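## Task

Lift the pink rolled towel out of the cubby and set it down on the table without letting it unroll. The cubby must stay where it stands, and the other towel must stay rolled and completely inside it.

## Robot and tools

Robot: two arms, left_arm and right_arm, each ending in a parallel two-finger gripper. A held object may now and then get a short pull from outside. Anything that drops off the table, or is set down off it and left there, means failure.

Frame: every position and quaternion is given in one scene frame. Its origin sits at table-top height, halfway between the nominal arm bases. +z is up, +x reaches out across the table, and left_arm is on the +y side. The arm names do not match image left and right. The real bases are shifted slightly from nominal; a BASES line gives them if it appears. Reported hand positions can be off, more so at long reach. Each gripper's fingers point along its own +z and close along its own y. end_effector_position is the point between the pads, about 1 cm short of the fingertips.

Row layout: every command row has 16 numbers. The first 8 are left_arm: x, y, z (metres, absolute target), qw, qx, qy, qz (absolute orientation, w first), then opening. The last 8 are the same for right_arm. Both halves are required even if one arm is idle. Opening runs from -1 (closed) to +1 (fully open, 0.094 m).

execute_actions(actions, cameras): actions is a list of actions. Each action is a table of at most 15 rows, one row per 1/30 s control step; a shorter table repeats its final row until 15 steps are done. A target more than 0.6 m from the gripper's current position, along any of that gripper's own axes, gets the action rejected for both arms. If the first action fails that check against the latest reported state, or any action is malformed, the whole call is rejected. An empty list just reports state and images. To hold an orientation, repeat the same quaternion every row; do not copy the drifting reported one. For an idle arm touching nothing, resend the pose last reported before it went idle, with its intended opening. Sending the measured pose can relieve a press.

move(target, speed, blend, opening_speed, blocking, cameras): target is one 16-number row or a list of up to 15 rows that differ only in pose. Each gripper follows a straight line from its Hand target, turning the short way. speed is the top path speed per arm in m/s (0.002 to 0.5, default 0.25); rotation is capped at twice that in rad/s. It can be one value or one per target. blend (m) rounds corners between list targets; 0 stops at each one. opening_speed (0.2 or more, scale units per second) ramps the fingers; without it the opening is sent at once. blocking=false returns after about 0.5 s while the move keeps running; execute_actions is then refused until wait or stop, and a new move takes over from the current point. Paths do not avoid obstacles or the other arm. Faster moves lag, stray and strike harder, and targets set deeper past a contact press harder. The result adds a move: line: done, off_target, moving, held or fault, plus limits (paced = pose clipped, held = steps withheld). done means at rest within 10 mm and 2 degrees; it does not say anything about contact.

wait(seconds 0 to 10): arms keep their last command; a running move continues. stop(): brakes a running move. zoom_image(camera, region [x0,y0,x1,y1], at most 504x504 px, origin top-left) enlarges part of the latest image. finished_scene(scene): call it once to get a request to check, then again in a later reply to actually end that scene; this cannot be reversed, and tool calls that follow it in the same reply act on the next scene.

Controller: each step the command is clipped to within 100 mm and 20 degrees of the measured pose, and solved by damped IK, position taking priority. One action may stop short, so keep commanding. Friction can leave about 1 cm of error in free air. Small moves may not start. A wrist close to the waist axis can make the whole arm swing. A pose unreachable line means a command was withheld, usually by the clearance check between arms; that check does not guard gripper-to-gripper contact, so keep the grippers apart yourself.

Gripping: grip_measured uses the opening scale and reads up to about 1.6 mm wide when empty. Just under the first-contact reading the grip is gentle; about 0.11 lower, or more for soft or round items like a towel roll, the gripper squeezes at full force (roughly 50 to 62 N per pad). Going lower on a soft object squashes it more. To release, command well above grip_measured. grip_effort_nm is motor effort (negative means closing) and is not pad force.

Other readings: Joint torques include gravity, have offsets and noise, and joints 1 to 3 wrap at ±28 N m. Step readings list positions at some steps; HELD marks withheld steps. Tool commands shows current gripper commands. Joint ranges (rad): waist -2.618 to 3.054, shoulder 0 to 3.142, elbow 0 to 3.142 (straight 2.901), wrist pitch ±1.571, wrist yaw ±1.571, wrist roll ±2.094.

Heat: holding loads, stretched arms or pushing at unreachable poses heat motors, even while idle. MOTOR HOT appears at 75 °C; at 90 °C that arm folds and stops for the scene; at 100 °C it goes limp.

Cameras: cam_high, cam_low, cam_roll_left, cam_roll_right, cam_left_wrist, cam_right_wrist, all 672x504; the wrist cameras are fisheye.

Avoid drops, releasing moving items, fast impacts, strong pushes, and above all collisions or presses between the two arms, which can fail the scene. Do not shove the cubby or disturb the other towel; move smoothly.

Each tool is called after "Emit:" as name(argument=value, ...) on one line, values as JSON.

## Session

Emit:
execute_actions(actions=[])

Emit:
zoom_image(camera="cam_high", region=[310, 60, 490, 200])

Scene clock: 0.00 s.
left_arm: end_effector_position=(+0.4034, +0.2548, +0.1228) grip_measured=+1.000 grip_effort_nm=n/a end_effector_quat_wxyz=(+0.623, -0.025, +0.782, +0.000) | right_arm: end_effector_position=(+0.3994, -0.2870, +0.0880) grip_measured=+1.000 grip_effort_nm=n/a end_effector_quat_wxyz=(+0.579, +0.022, +0.815, -0.004)
Joint positions: left_arm=[-0.002 1.542 0.36 0.956 -0.047 -0.043 0.094] | right_arm=[-0.02 1.567 0.324 0.907 0.008 0.022 0.094]
Joint velocities: left_arm=[0.012 -0.012 0.002 -0.037 0.037 -0.051 0] | right_arm=[-0.002 0.002 -0.012 0.007 -0.066 0.066 0]
Joint torques (N m): no reading
Motor temperatures (°C): left_arm=[20 24 18 22 19 18 19] | right_arm=[20 22 24 20 19 21 20]
Heat: left arm: 24 °C; right arm: 24 °C.
Hand target: left_arm +0.4030, +0.2548, +0.1209; +0.619, -0.025, +0.785, +0.000 | right_arm +0.4028, -0.2871, +0.0964; +0.589, +0.021, +0.808, -0.004
Tool commands: left_gripper/opening=+1.0 right_gripper/opening=+1.0

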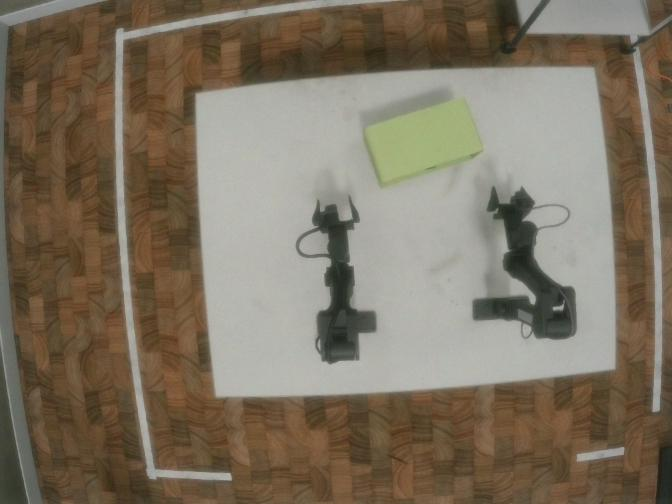

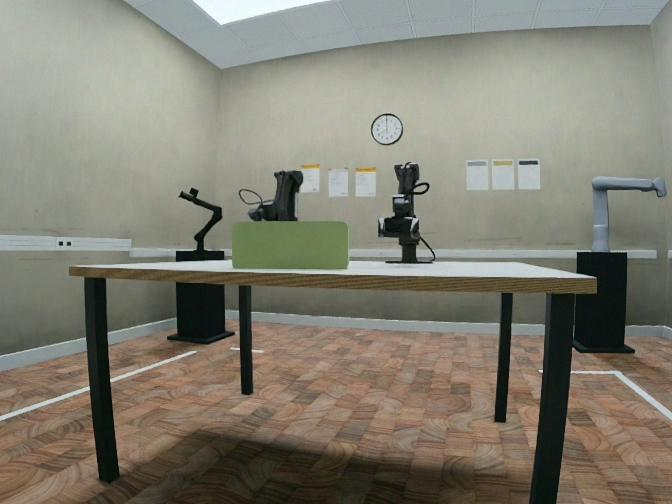

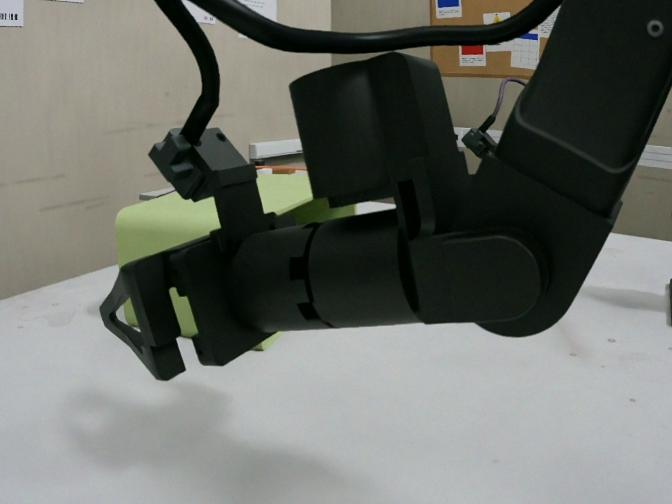

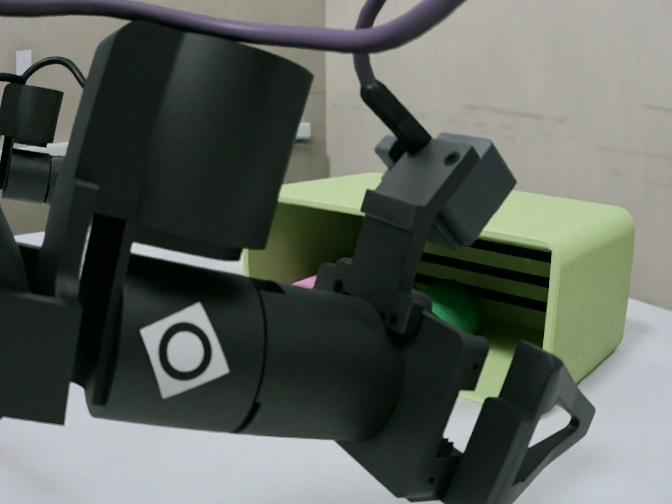

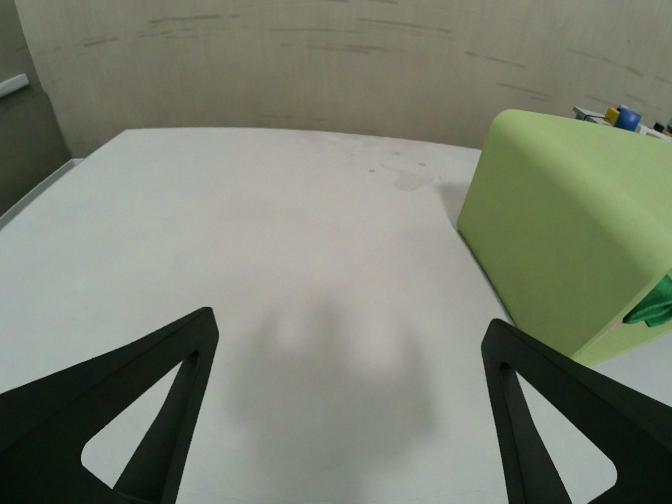

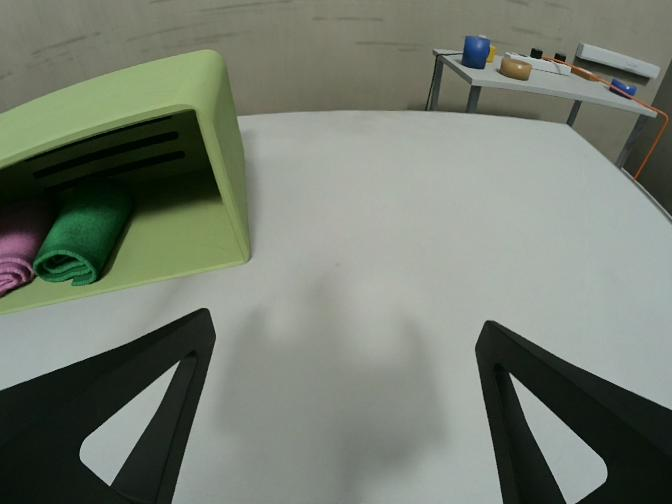

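Scaled by 2.800 from the camera's 672x504 image, which has a finer 960x720 frame.

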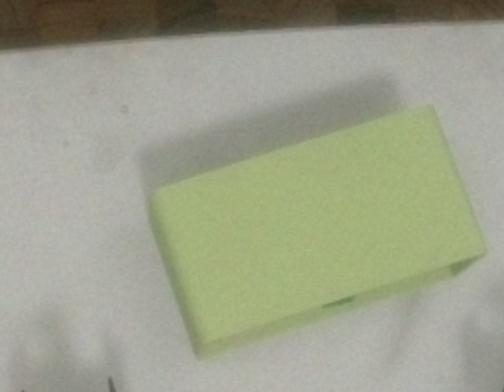

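Emit:
move(target=[0.35,0.11,0.075,0.6349,-0.1198,0.7566,0.1005,0,0.36,-0.09,0.09,0.6349,-0.1198,0.7566,0.1005,-0.1], speed=0.15)

Emit:
zoom_image(camera="cam_right_wrist", region=[180, 80, 510, 330])

Scene clock: 5.03 s.
left_arm: end_effector_position=(+0.3484, +0.1113, +0.0766) grip_measured=+0.002 grip_effort_nm=-0.115 end_effector_quat_wxyz=(+0.636, -0.120, +0.757, +0.090) | right_arm: end_effector_position=(+0.3549, -0.0968, +0.0844) grip_measured=-0.098 grip_effort_nm=-0.134 end_effector_quat_wxyz=(+0.627, -0.131, +0.763, +0.089)
Joint positions: left_arm=[-0.807 1.899 0.467 1.047 -1.088 -0.361 0.047] | right_arm=[0.618 1.795 0.27 1.317 0.295 0.032 0.042]
Joint velocities: left_arm=[0.007 0.007 -0.007 -0.037 -0.066 -0.051 0.001] | right_arm=[0.012 -0.007 0.002 0.037 -0.037 0.022 0]
Joint torques (N m): left_arm=[-0.18 -6.63 6.56 1.12 -0.46 -0.08] | right_arm=[0.2 -3.78 4.81 1.72 0.07 -0.06]
Motor temperatures (°C): left_arm=[20 24 18 22 19 18 19] | right_arm=[20 22 24 21 19 21 20]
Heat: left arm: 24 °C; right arm: 24 °C.
Hand target: left_arm +0.3495, +0.1107, +0.0737; +0.633, -0.121, +0.758, +0.099 | right_arm +0.3604, -0.0932, +0.0908; +0.638, -0.127, +0.754, +0.090
Off the commanded pose: left_arm 0.003 m, 1 deg | right_arm 0.010 m, 2 deg.
move: done

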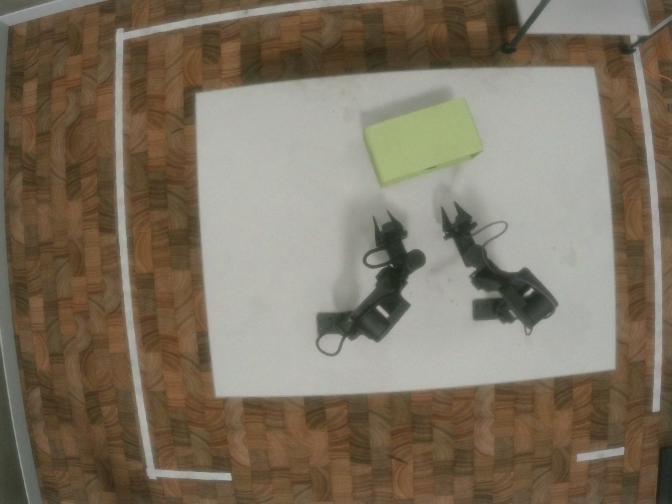

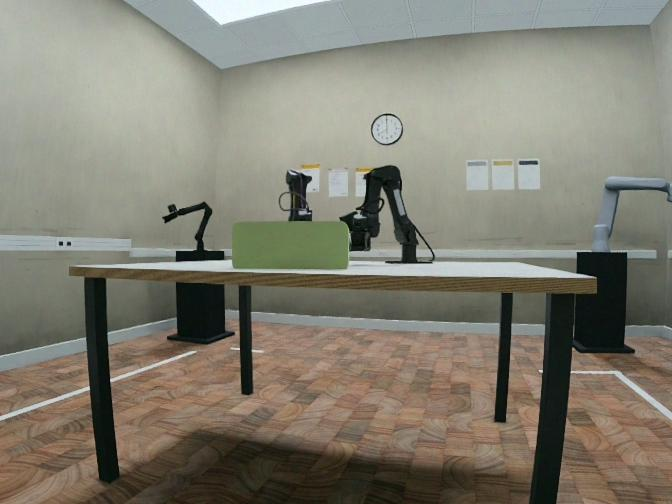

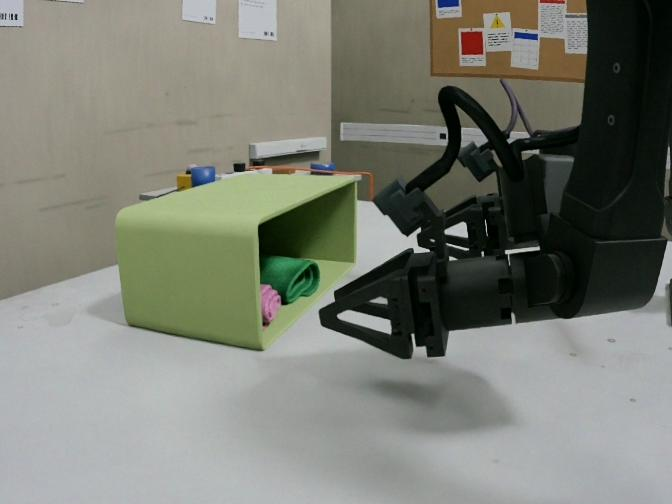

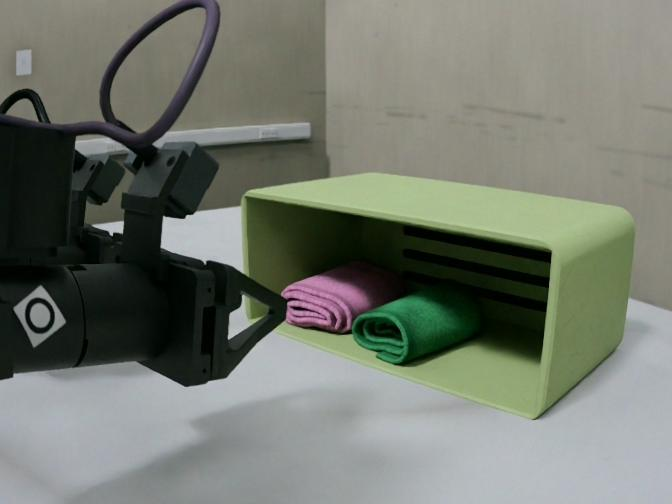

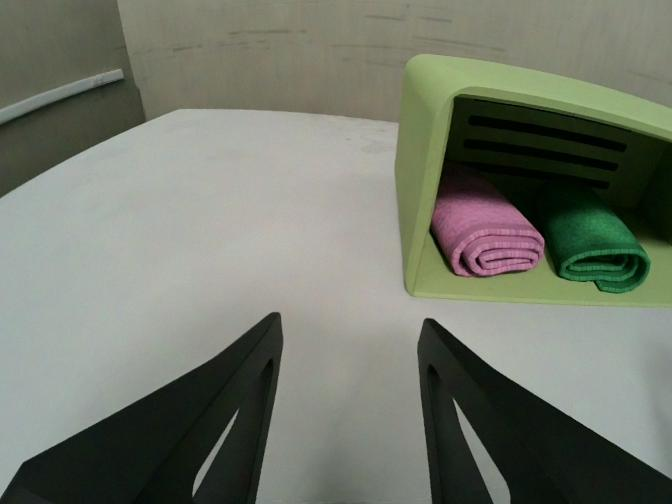

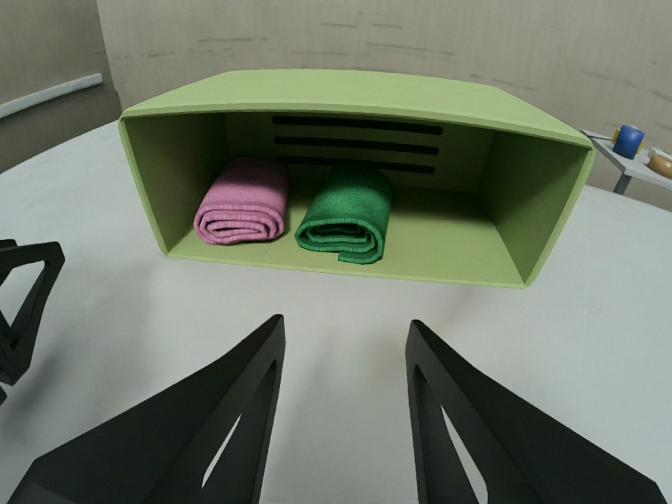

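Scaled by 1.527 from the camera's 672x504 image, which has a finer 960x720 frame.

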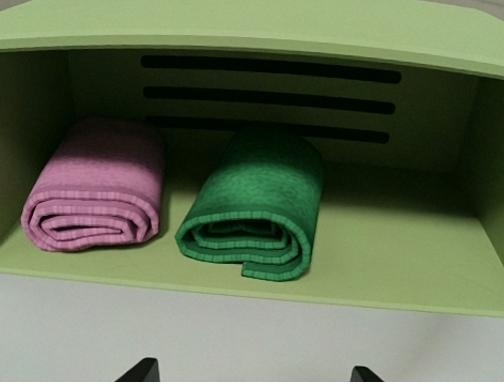

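Emit:
move(target=[0.35,0.11,0.075,0.6349,-0.1198,0.7566,0.1005,0,0.470,-0.218,0.052,0.6349,-0.1198,0.7566,0.1005,-0.1], speed=0.15, cameras=["cam_high","cam_right_wrist","cam_roll_right"])

Scene clock: 10.00 s.
left_arm: end_effector_position=(+0.3482, +0.1120, +0.0767) grip_measured=+0.002 grip_effort_nm=-0.110 end_effector_quat_wxyz=(+0.636, -0.121, +0.756, +0.092) | right_arm: end_effector_position=(+0.4649, -0.2163, +0.0544) grip_measured=-0.098 grip_effort_nm=-0.129 end_effector_quat_wxyz=(+0.635, -0.108, +0.758, +0.107)
Joint positions: left_arm=[-0.807 1.899 0.467 1.046 -1.092 -0.362 0.047] | right_arm=[0.026 2.127 0.552 1.395 -0.283 -0.026 0.042]
Joint velocities: left_arm=[-0.027 -0.002 0.002 -0.066 -0.007 0.022 0.001] | right_arm=[-0.007 0.002 0.022 -0.022 0.066 -0.037 0.001]
Joint torques (N m): left_arm=[-0.32 -6.32 6.72 1.2 -0.43 0.05] | right_arm=[0.01 -5.81 4.36 1.5 -0.12 -0.06]
Motor temperatures (°C): left_arm=[20 24 18 23 19 18 19] | right_arm=[20 23 25 22 19 21 20]
Heat: left arm: 24 °C; right arm: 25 °C.
Hand target: left_arm +0.3499, +0.1101, +0.0749; +0.635, -0.120, +0.757, +0.100 | right_arm +0.4688, -0.2148, +0.0511; +0.634, -0.112, +0.758, +0.109
Off the commanded pose: left_arm 0.003 m, 1 deg | right_arm 0.006 m, 2 deg.
move: done
Images, in order (width x height): cam_high 672x504, cam_roll_right 672x504, cam_right_wrist 672x504.

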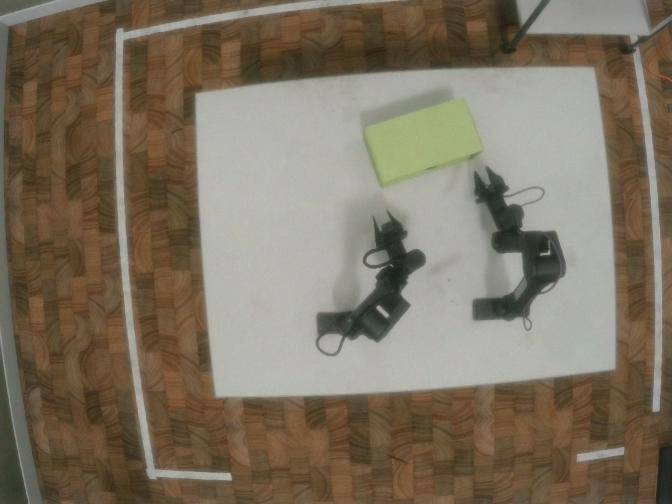

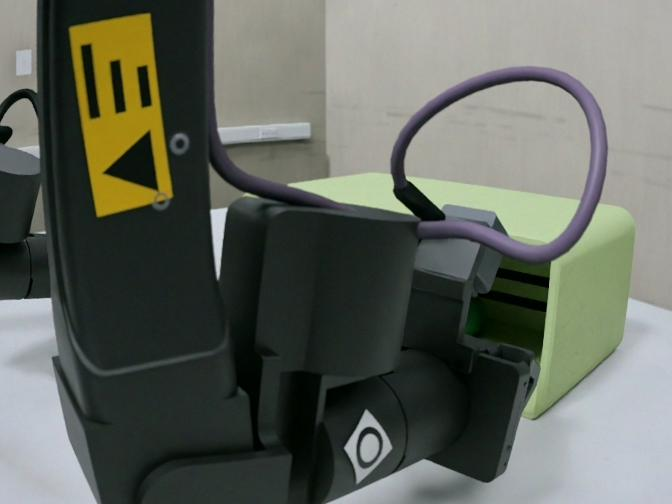

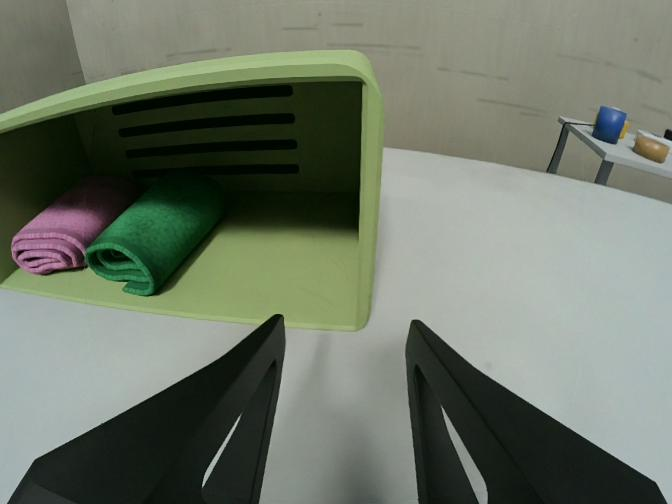

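Emit:
move(target=[0.35,0.11,0.075,0.6349,-0.1198,0.7566,0.1005,0,0.505,-0.212,0.052,0.6349,-0.1198,0.7566,0.1005,-0.1], speed=0.08, cameras=["cam_high","cam_right_wrist"])

Emit:
zoom_image(camera="cam_high", region=[310, 60, 520, 230])

Scene clock: 12.20 s.
left_arm: end_effector_position=(+0.3482, +0.1120, +0.0767) grip_measured=+0.002 grip_effort_nm=-0.120 end_effector_quat_wxyz=(+0.636, -0.121, +0.756, +0.092) | right_arm: end_effector_position=(+0.5004, -0.2148, +0.0550) grip_measured=-0.098 grip_effort_nm=-0.134 end_effector_quat_wxyz=(+0.636, -0.117, +0.756, +0.101)
Joint positions: left_arm=[-0.807 1.899 0.467 1.046 -1.092 -0.362 0.047] | right_arm=[0.028 2.176 0.703 1.295 -0.284 -0.046 0.042]
Joint velocities: left_arm=[0.002 -0.017 -0.012 -0.022 -0.022 0.022 -0.001] | right_arm=[0.002 -0.012 -0.012 0.051 -0.037 -0.095 0]
Joint torques (N m): left_arm=[-0.32 -6.32 6.72 1.2 -0.42 0.04] | right_arm=[0.57 -6.6 5.05 1.47 -0.02 -0.06]
Motor temperatures (°C): left_arm=[20 25 18 23 19 18 19] | right_arm=[20 23 25 22 19 21 20]
Heat: left arm: 25 °C; right arm: 25 °C.
Hand target: left_arm +0.3499, +0.1100, +0.0750; +0.635, -0.120, +0.757, +0.100 | right_arm +0.5048, -0.2120, +0.0511; +0.635, -0.120, +0.757, +0.100
Off the commanded pose: left_arm 0.003 m, 1 deg | right_arm 0.006 m, 0 deg.
move: done
Images, in order (width x height): cam_high 672x504, cam_right_wrist 672x504.

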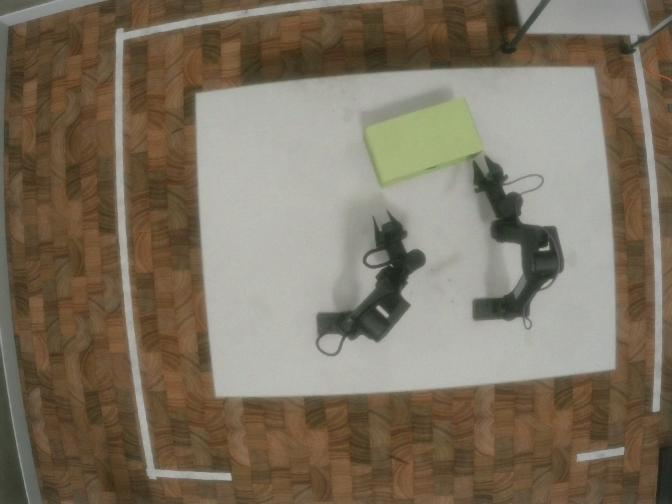

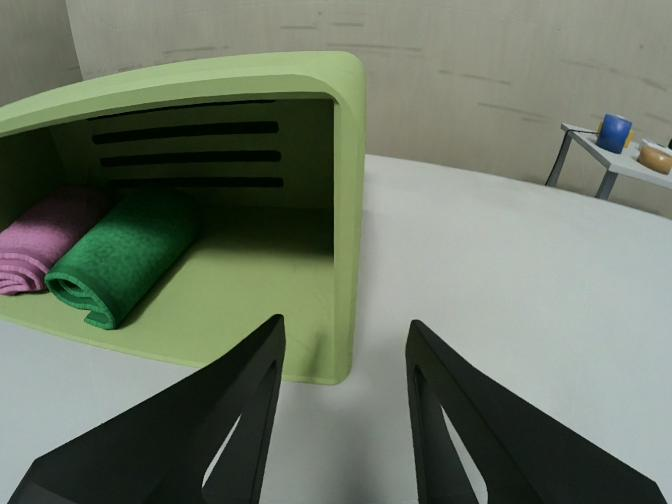

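Scaled by 2.400 from the camera's 672x504 image, which has a finer 960x720 frame.

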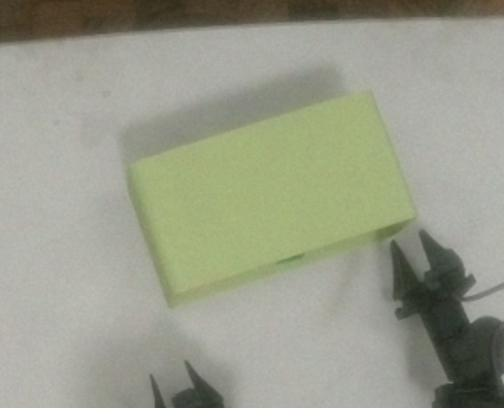

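Emit:
move(target=[0.35,0.11,0.075,0.6349,-0.1198,0.7566,0.1005,0,0.527,-0.204,0.050,0.6349,-0.1198,0.7566,0.1005,-0.1], speed=0.06, cameras=["cam_high","cam_right_wrist"])

Emit:
zoom_image(camera="cam_high", region=[310, 60, 520, 230])

Scene clock: 14.07 s.
left_arm: end_effector_position=(+0.3482, +0.1120, +0.0767) grip_measured=+0.002 grip_effort_nm=-0.120 end_effector_quat_wxyz=(+0.636, -0.121, +0.756, +0.092) | right_arm: end_effector_position=(+0.5219, -0.2064, +0.0533) grip_measured=-0.098 grip_effort_nm=-0.134 end_effector_quat_wxyz=(+0.636, -0.119, +0.756, +0.101)
Joint positions: left_arm=[-0.807 1.899 0.467 1.046 -1.092 -0.362 0.047] | right_arm=[0.049 2.218 0.8 1.239 -0.266 -0.046 0.042]
Joint velocities: left_arm=[0.007 0.007 -0.007 0.007 0.051 -0.007 -0.001] | right_arm=[-0.022 -0.022 -0.007 -0.037 0.007 -0.007 0]
Joint torques (N m): left_arm=[-0.32 -6.34 6.72 1.21 -0.42 0.04] | right_arm=[0.44 -7.09 5.48 1.49 -0.01 -0.03]
Motor temperatures (°C): left_arm=[20 25 19 23 19 18 19] | right_arm=[20 23 25 22 19 21 20]
Heat: left arm: 25 °C; right arm: 25 °C.
Hand target: left_arm +0.3499, +0.1100, +0.0750; +0.635, -0.120, +0.757, +0.100 | right_arm +0.5268, -0.2042, +0.0495; +0.635, -0.120, +0.756, +0.100
Off the commanded pose: left_arm 0.003 m, 1 deg | right_arm 0.007 m, 0 deg.
move: done
Images, in order (width x height): cam_high 672x504, cam_right_wrist 672x504.

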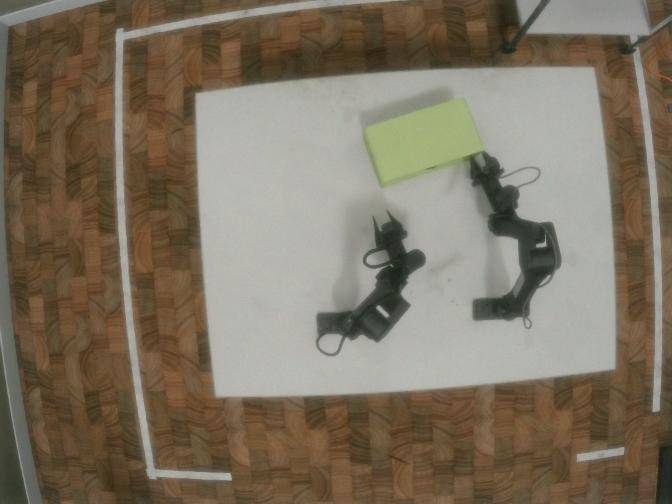

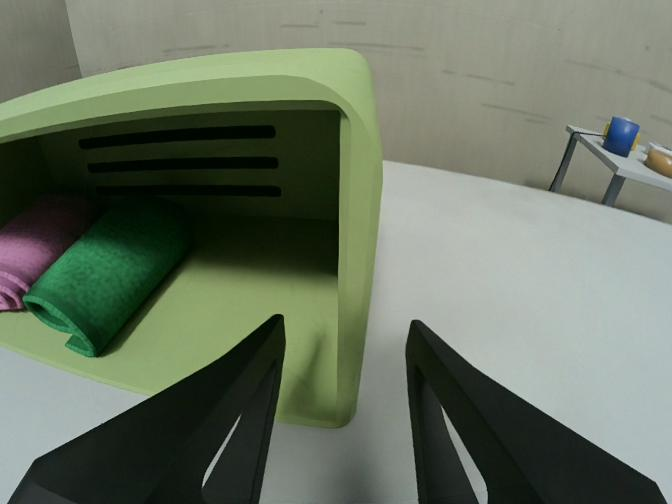

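Scaled by 2.400 from the camera's 672x504 image, which has a finer 960x720 frame.

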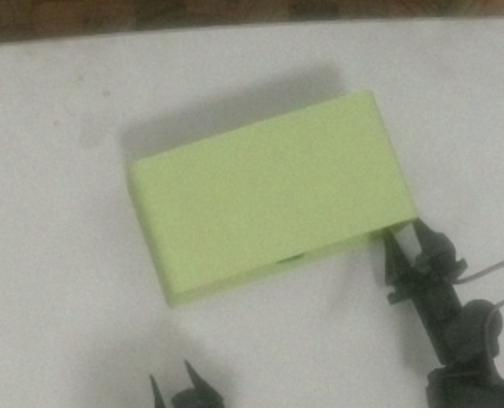

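Emit:
move(target=[0.35,0.11,0.075,0.6349,-0.1198,0.7566,0.1005,0,0.545,-0.198,0.050,0.6349,-0.1198,0.7566,0.1005,-0.1], speed=0.05, cameras=["cam_right_wrist"])

Emit:
zoom_image(camera="cam_right_wrist", region=[200, 200, 500, 500])

Scene clock: 15.87 s.
left_arm: end_effector_position=(+0.3482, +0.1120, +0.0767) grip_measured=+0.002 grip_effort_nm=-0.115 end_effector_quat_wxyz=(+0.636, -0.121, +0.756, +0.092) | right_arm: end_effector_position=(+0.5396, -0.2005, +0.0531) grip_measured=-0.098 grip_effort_nm=-0.125 end_effector_quat_wxyz=(+0.635, -0.120, +0.756, +0.100)
Joint positions: left_arm=[-0.807 1.899 0.467 1.046 -1.092 -0.362 0.047] | right_arm=[0.063 2.249 0.881 1.188 -0.252 -0.046 0.042]
Joint velocities: left_arm=[0.007 -0.012 -0.012 -0.051 -0.022 -0.022 0] | right_arm=[-0.017 -0.022 0.002 0.007 -0.007 -0.022 0]
Joint torques (N m): left_arm=[-0.32 -6.32 6.72 1.21 -0.42 0.04] | right_arm=[0.47 -7.49 5.81 1.48 0 -0.01]
Motor temperatures (°C): left_arm=[20 25 19 23 19 18 19] | right_arm=[20 23 25 22 19 21 20]
Heat: left arm: 25 °C; right arm: 25 °C.
Hand target: left_arm +0.3499, +0.1100, +0.0750; +0.635, -0.120, +0.757, +0.100 | right_arm +0.5446, -0.1981, +0.0494; +0.635, -0.120, +0.757, +0.100
Off the commanded pose: left_arm 0.003 m, 1 deg | right_arm 0.007 m, 0 deg.
move: done
Images, in order (width x height): cam_right_wrist 672x504.

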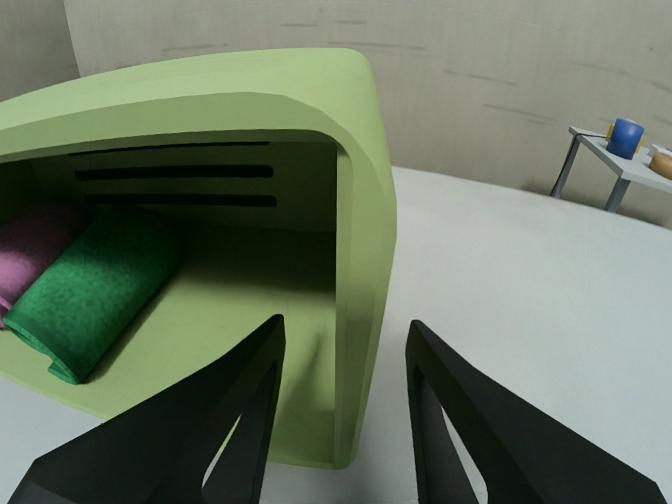

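Scaled by 1.680 from the camera's 672x504 image, which has a finer 960x720 frame.

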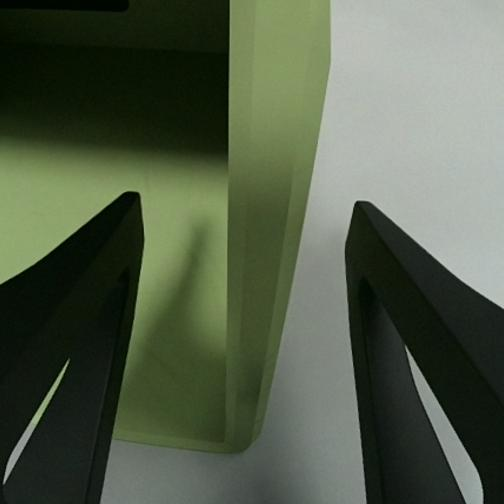

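Emit:
move(target=[0.35,0.11,0.075,0.6349,-0.1198,0.7566,0.1005,0,0.545,-0.198,0.050,0.6349,-0.1198,0.7566,0.1005,-0.9], speed=0.05, opening_speed=0.6, cameras=["cam_right_wrist","cam_left_wrist"])

Emit:
zoom_image(camera="cam_left_wrist", region=[380, 80, 670, 330])

Scene clock: 17.93 s.
left_arm: end_effector_position=(+0.3482, +0.1120, +0.0767) grip_measured=+0.002 grip_effort_nm=-0.115 end_effector_quat_wxyz=(+0.636, -0.121, +0.756, +0.092) | right_arm: end_effector_position=(+0.5405, -0.2036, +0.0526) grip_measured=-0.836 grip_effort_nm=-1.004 end_effector_quat_wxyz=(+0.636, -0.115, +0.758, +0.093)
Joint positions: left_arm=[-0.807 1.899 0.467 1.046 -1.092 -0.362 0.047] | right_arm=[0.063 2.249 0.881 1.187 -0.233 -0.047 0.008]
Joint velocities: left_arm=[-0.012 -0.002 -0.002 0.007 -0.051 -0.007 0] | right_arm=[0.002 0.002 -0.007 -0.007 -0.007 -0.037 -0.001]
Joint torques (N m): left_arm=[-0.32 -6.34 6.74 1.2 -0.42 0.04] | right_arm=[0.47 -7.62 5.79 1.49 -0.17 0.01]
Motor temperatures (°C): left_arm=[20 25 19 23 19 18 19] | right_arm=[20 24 25 23 19 21 21]
Heat: left arm: 25 °C; right arm: 25 °C.
Hand target: left_arm +0.3499, +0.1100, +0.0750; +0.635, -0.120, +0.757, +0.100 | right_arm +0.5446, -0.1981, +0.0499; +0.635, -0.120, +0.757, +0.100
Off the commanded pose: left_arm 0.003 m, 1 deg | right_arm 0.008 m, 1 deg.
move: done
Images, in order (width x height): cam_left_wrist 672x504, cam_right_wrist 672x504.

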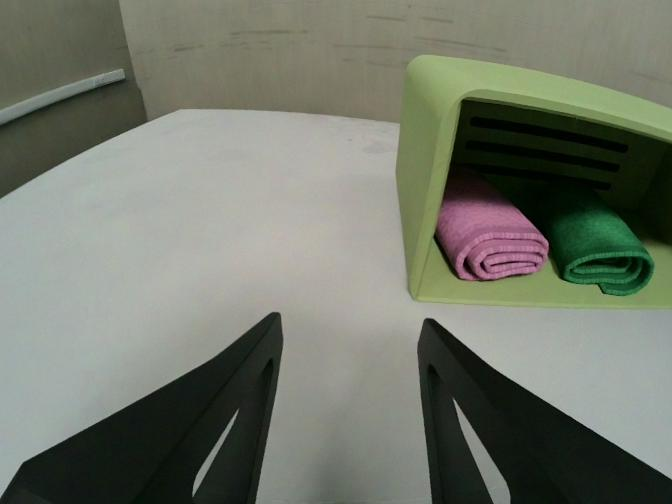

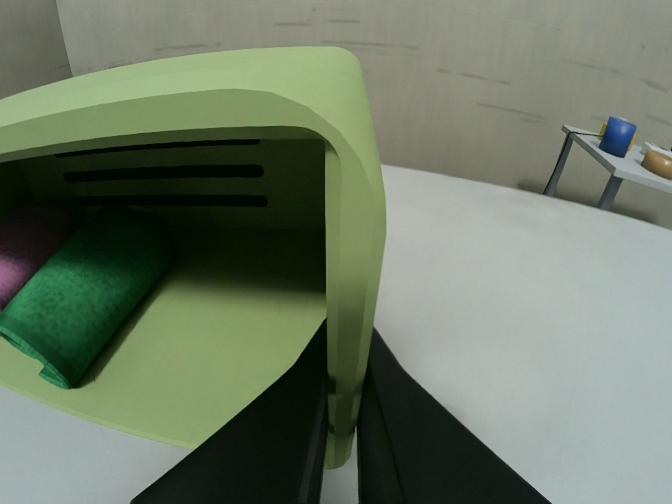

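Scaled by 1.738 from the camera's 672x504 image, which has a finer 960x720 frame.

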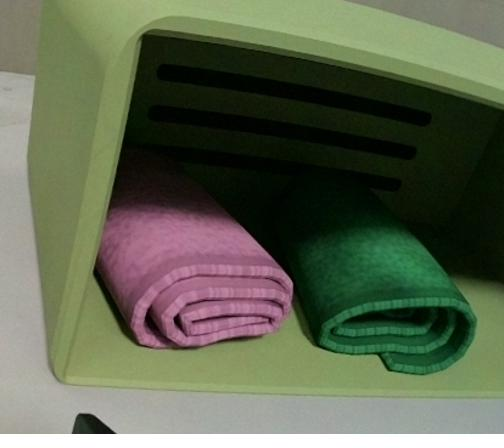

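Emit:
move(target=[0.395,0.035,0.065,0.3779,0.4503,0.6197,0.5200,-0.2,0.545,-0.198,0.050,0.6349,-0.1198,0.7566,0.1005,-0.9], speed=0.15, cameras=["cam_left_wrist","cam_roll_left","cam_roll_right","cam_high"])

Emit:
zoom_image(camera="cam_left_wrist", region=[230, 100, 480, 350])

Scene clock: 25.47 s.
left_arm: end_effector_position=(+0.3947, +0.0382, +0.0722) grip_measured=-0.198 grip_effort_nm=-0.115 end_effector_quat_wxyz=(+0.391, +0.441, +0.624, +0.513) | right_arm: end_effector_position=(+0.5405, -0.2036, +0.0526) grip_measured=-0.837 grip_effort_nm=-1.033 end_effector_quat_wxyz=(+0.636, -0.115, +0.758, +0.093)
Joint positions: left_arm=[-0.854 2.104 0.84 0.851 -1.14 1.155 0.038] | right_arm=[0.063 2.249 0.881 1.187 -0.233 -0.048 0.008]
Joint velocities: left_arm=[0.007 -0.007 0.022 -0.022 0.022 0.037 0.001] | right_arm=[-0.002 -0.002 0.012 -0.007 0.022 -0.022 -0.001]
Joint torques (N m): left_arm=[-0.75 -8.39 7.83 1.08 -0.44 0.05] | right_arm=[0.44 -7.62 5.81 1.49 -0.17 0.01]
Motor temperatures (°C): left_arm=[20 25 19 23 19 18 19] | right_arm=[20 25 25 23 19 21 21]
Heat: left arm: 25 °C; right arm: 25 °C.
Hand target: left_arm +0.3944, +0.0350, +0.0646; +0.378, +0.450, +0.620, +0.520 | right_arm +0.5446, -0.1981, +0.0500; +0.635, -0.120, +0.757, +0.100
Off the commanded pose: left_arm 0.008 m, 2 deg | right_arm 0.008 m, 1 deg.
move: done
Images, in order (width x height): cam_high 672x504, cam_roll_left 672x504, cam_roll_right 672x504, cam_left_wrist 672x504.

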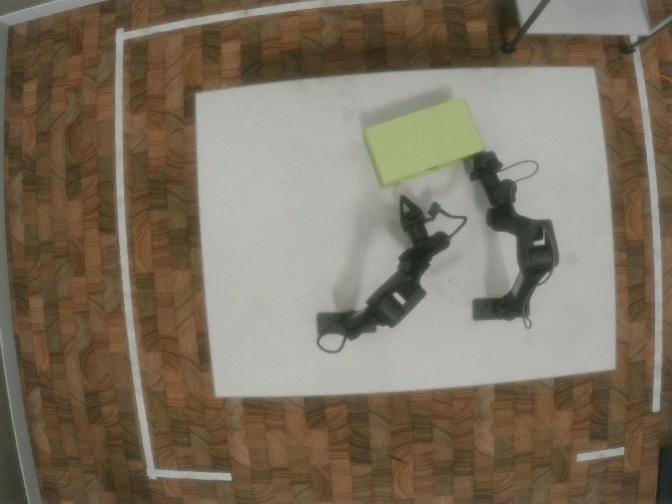

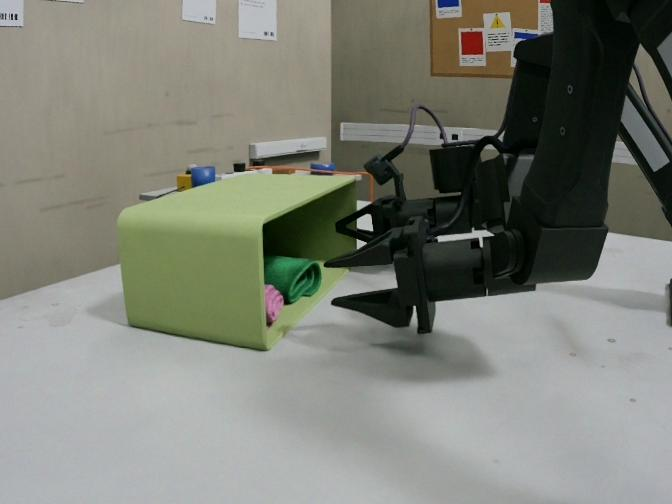

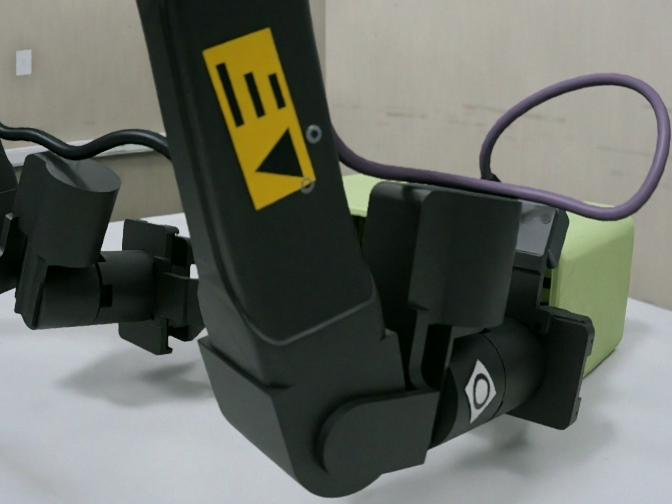

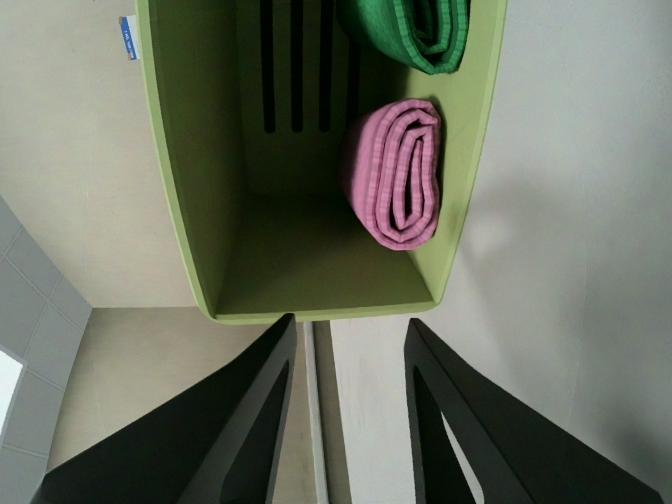

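Scaled by 2.016 from the camera's 672x504 image, which has a finer 960x720 frame.

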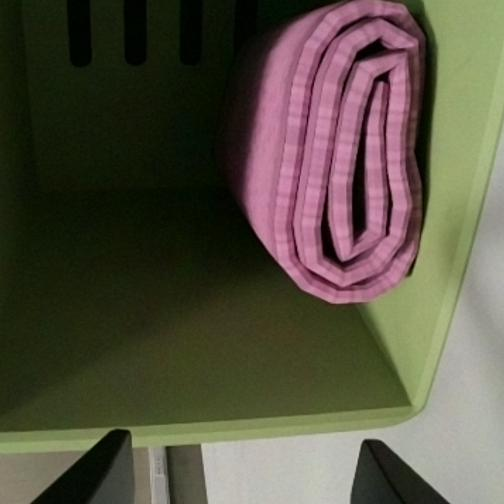

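Emit:
move(target=[0.426,0.016,0.047,0.3779,0.4503,0.6197,0.5200,-0.2,0.545,-0.198,0.050,0.6349,-0.1198,0.7566,0.1005,-0.9], speed=0.08, cameras=["cam_left_wrist","cam_roll_left"])

Emit:
zoom_image(camera="cam_left_wrist", region=[250, 130, 500, 380])

Scene clock: 30.07 s.
left_arm: end_effector_position=(+0.4217, +0.0169, +0.0561) grip_measured=-0.198 grip_effort_nm=-0.115 end_effector_quat_wxyz=(+0.388, +0.442, +0.621, +0.518) | right_arm: end_effector_position=(+0.5405, -0.2036, +0.0526) grip_measured=-0.837 grip_effort_nm=-1.028 end_effector_quat_wxyz=(+0.636, -0.115, +0.758, +0.093)
Joint positions: left_arm=[-0.837 2.243 0.998 0.851 -1.132 1.186 0.038] | right_arm=[0.063 2.249 0.881 1.187 -0.233 -0.048 0.008]
Joint velocities: left_arm=[0.022 -0.017 -0.007 -0.007 -0.007 0.022 0] | right_arm=[-0.007 0.017 -0.017 0.081 -0.037 -0.022 -0.002]
Joint torques (N m): left_arm=[0.58 -9.63 8.02 1.2 -0.19 0.05] | right_arm=[0.46 -7.62 5.79 1.5 -0.18 0.01]
Motor temperatures (°C): left_arm=[20 25 19 23 19 18 19] | right_arm=[20 25 25 24 19 21 21]
Heat: left arm: 25 °C; right arm: 25 °C.
Hand target: left_arm +0.4255, +0.0160, +0.0469; +0.378, +0.450, +0.620, +0.520 | right_arm +0.5446, -0.1981, +0.0500; +0.635, -0.120, +0.757, +0.100
Off the commanded pose: left_arm 0.010 m, 1 deg | right_arm 0.008 m, 1 deg.
move: done
Images, in order (width x height): cam_roll_left 672x504, cam_left_wrist 672x504.

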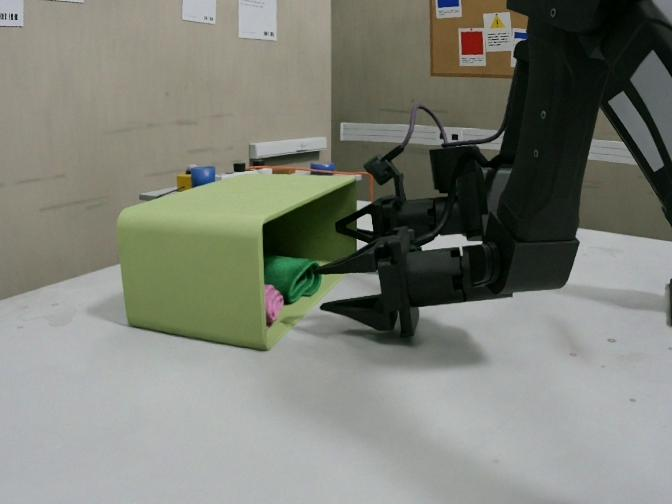

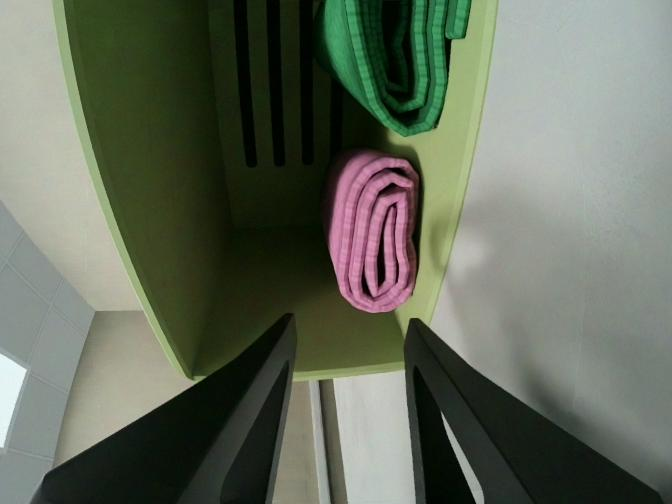

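Scaled by 2.016 from the camera's 672x504 image, which has a finer 960x720 frame.

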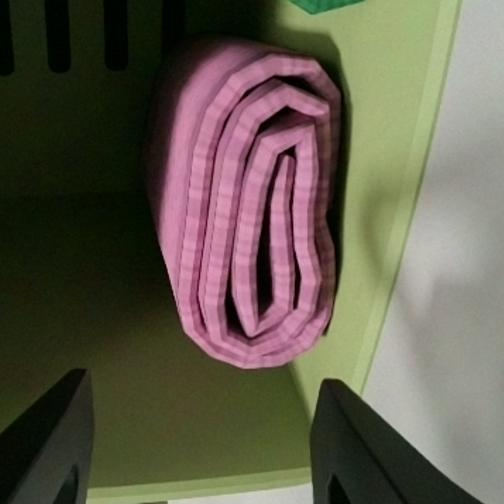

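Emit:
move(target=[0.454,0.026,0.044,0.3779,0.4503,0.6197,0.5200,-0.2,0.545,-0.198,0.050,0.6349,-0.1198,0.7566,0.1005,-0.9], speed=0.05, cameras=["cam_left_wrist","cam_roll_left"])

Emit:
zoom_image(camera="cam_left_wrist", region=[250, 180, 500, 430])

Emit:
zoom_image(camera="cam_roll_left", region=[230, 230, 430, 370])

Scene clock: 33.37 s.
left_arm: end_effector_position=(+0.4495, +0.0281, +0.0522) grip_measured=-0.198 grip_effort_nm=-0.110 end_effector_quat_wxyz=(+0.381, +0.446, +0.621, +0.520) | right_arm: end_effector_position=(+0.5405, -0.2036, +0.0526) grip_measured=-0.837 grip_effort_nm=-1.033 end_effector_quat_wxyz=(+0.636, -0.115, +0.758, +0.093)
Joint positions: left_arm=[-0.766 2.285 1.052 0.874 -1.07 1.244 0.038] | right_arm=[0.063 2.249 0.881 1.187 -0.233 -0.048 0.008]
Joint velocities: left_arm=[-0.012 -0.007 -0.007 0.037 -0.022 -0.007 -0.001] | right_arm=[-0.012 -0.022 -0.017 -0.007 0.022 -0.022 0]
Joint torques (N m): left_arm=[0.5 -9.94 8.17 1.46 -0.07 0.01] | right_arm=[0.46 -7.62 5.79 1.5 -0.17 0.01]
Motor temperatures (°C): left_arm=[20 26 19 24 19 18 19] | right_arm=[20 25 25 24 19 21 21]
Heat: left arm: 26 °C; right arm: 25 °C.
Hand target: left_arm +0.4537, +0.0261, +0.0441; +0.378, +0.450, +0.620, +0.520 | right_arm +0.5446, -0.1981, +0.0500; +0.635, -0.120, +0.757, +0.100
Off the commanded pose: left_arm 0.010 m, 1 deg | right_arm 0.008 m, 1 deg.
move: done
Images, in order (width x height): cam_roll_left 672x504, cam_left_wrist 672x504.

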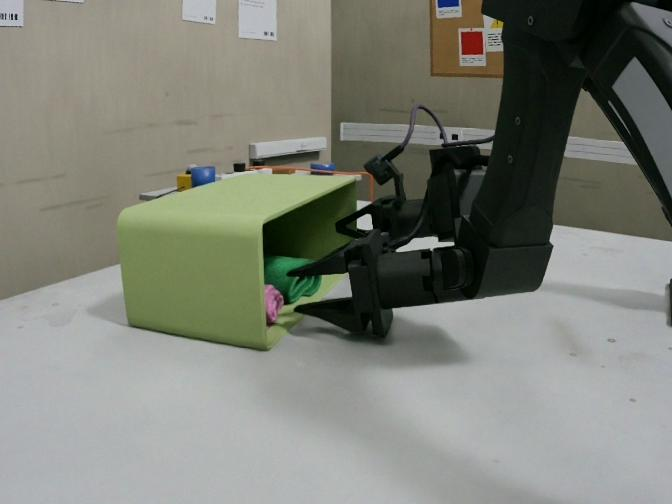

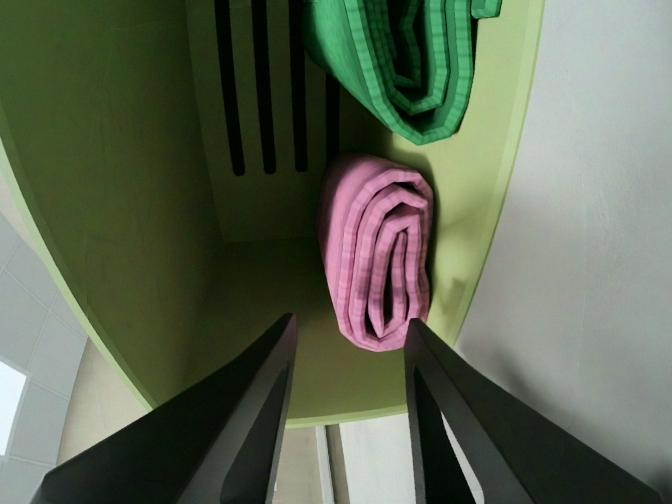

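Scaled by 2.016 from the camera's 672x504 image, which has a finer 960x720 frame.

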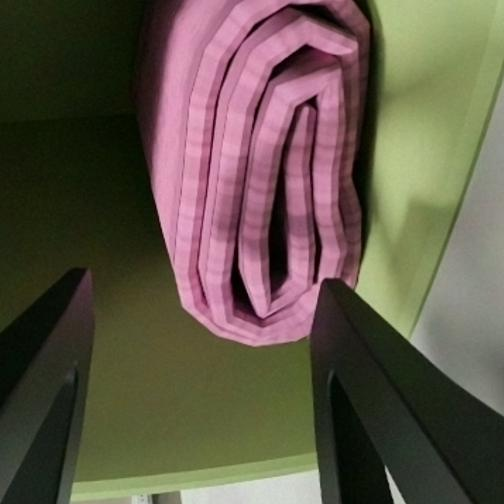

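Scaled by 2.520 from the camera's 672x504 image, which has a finer 960x720 frame.

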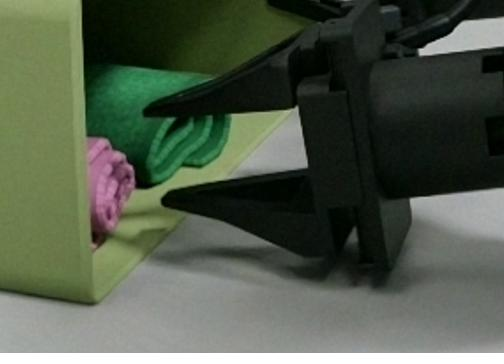

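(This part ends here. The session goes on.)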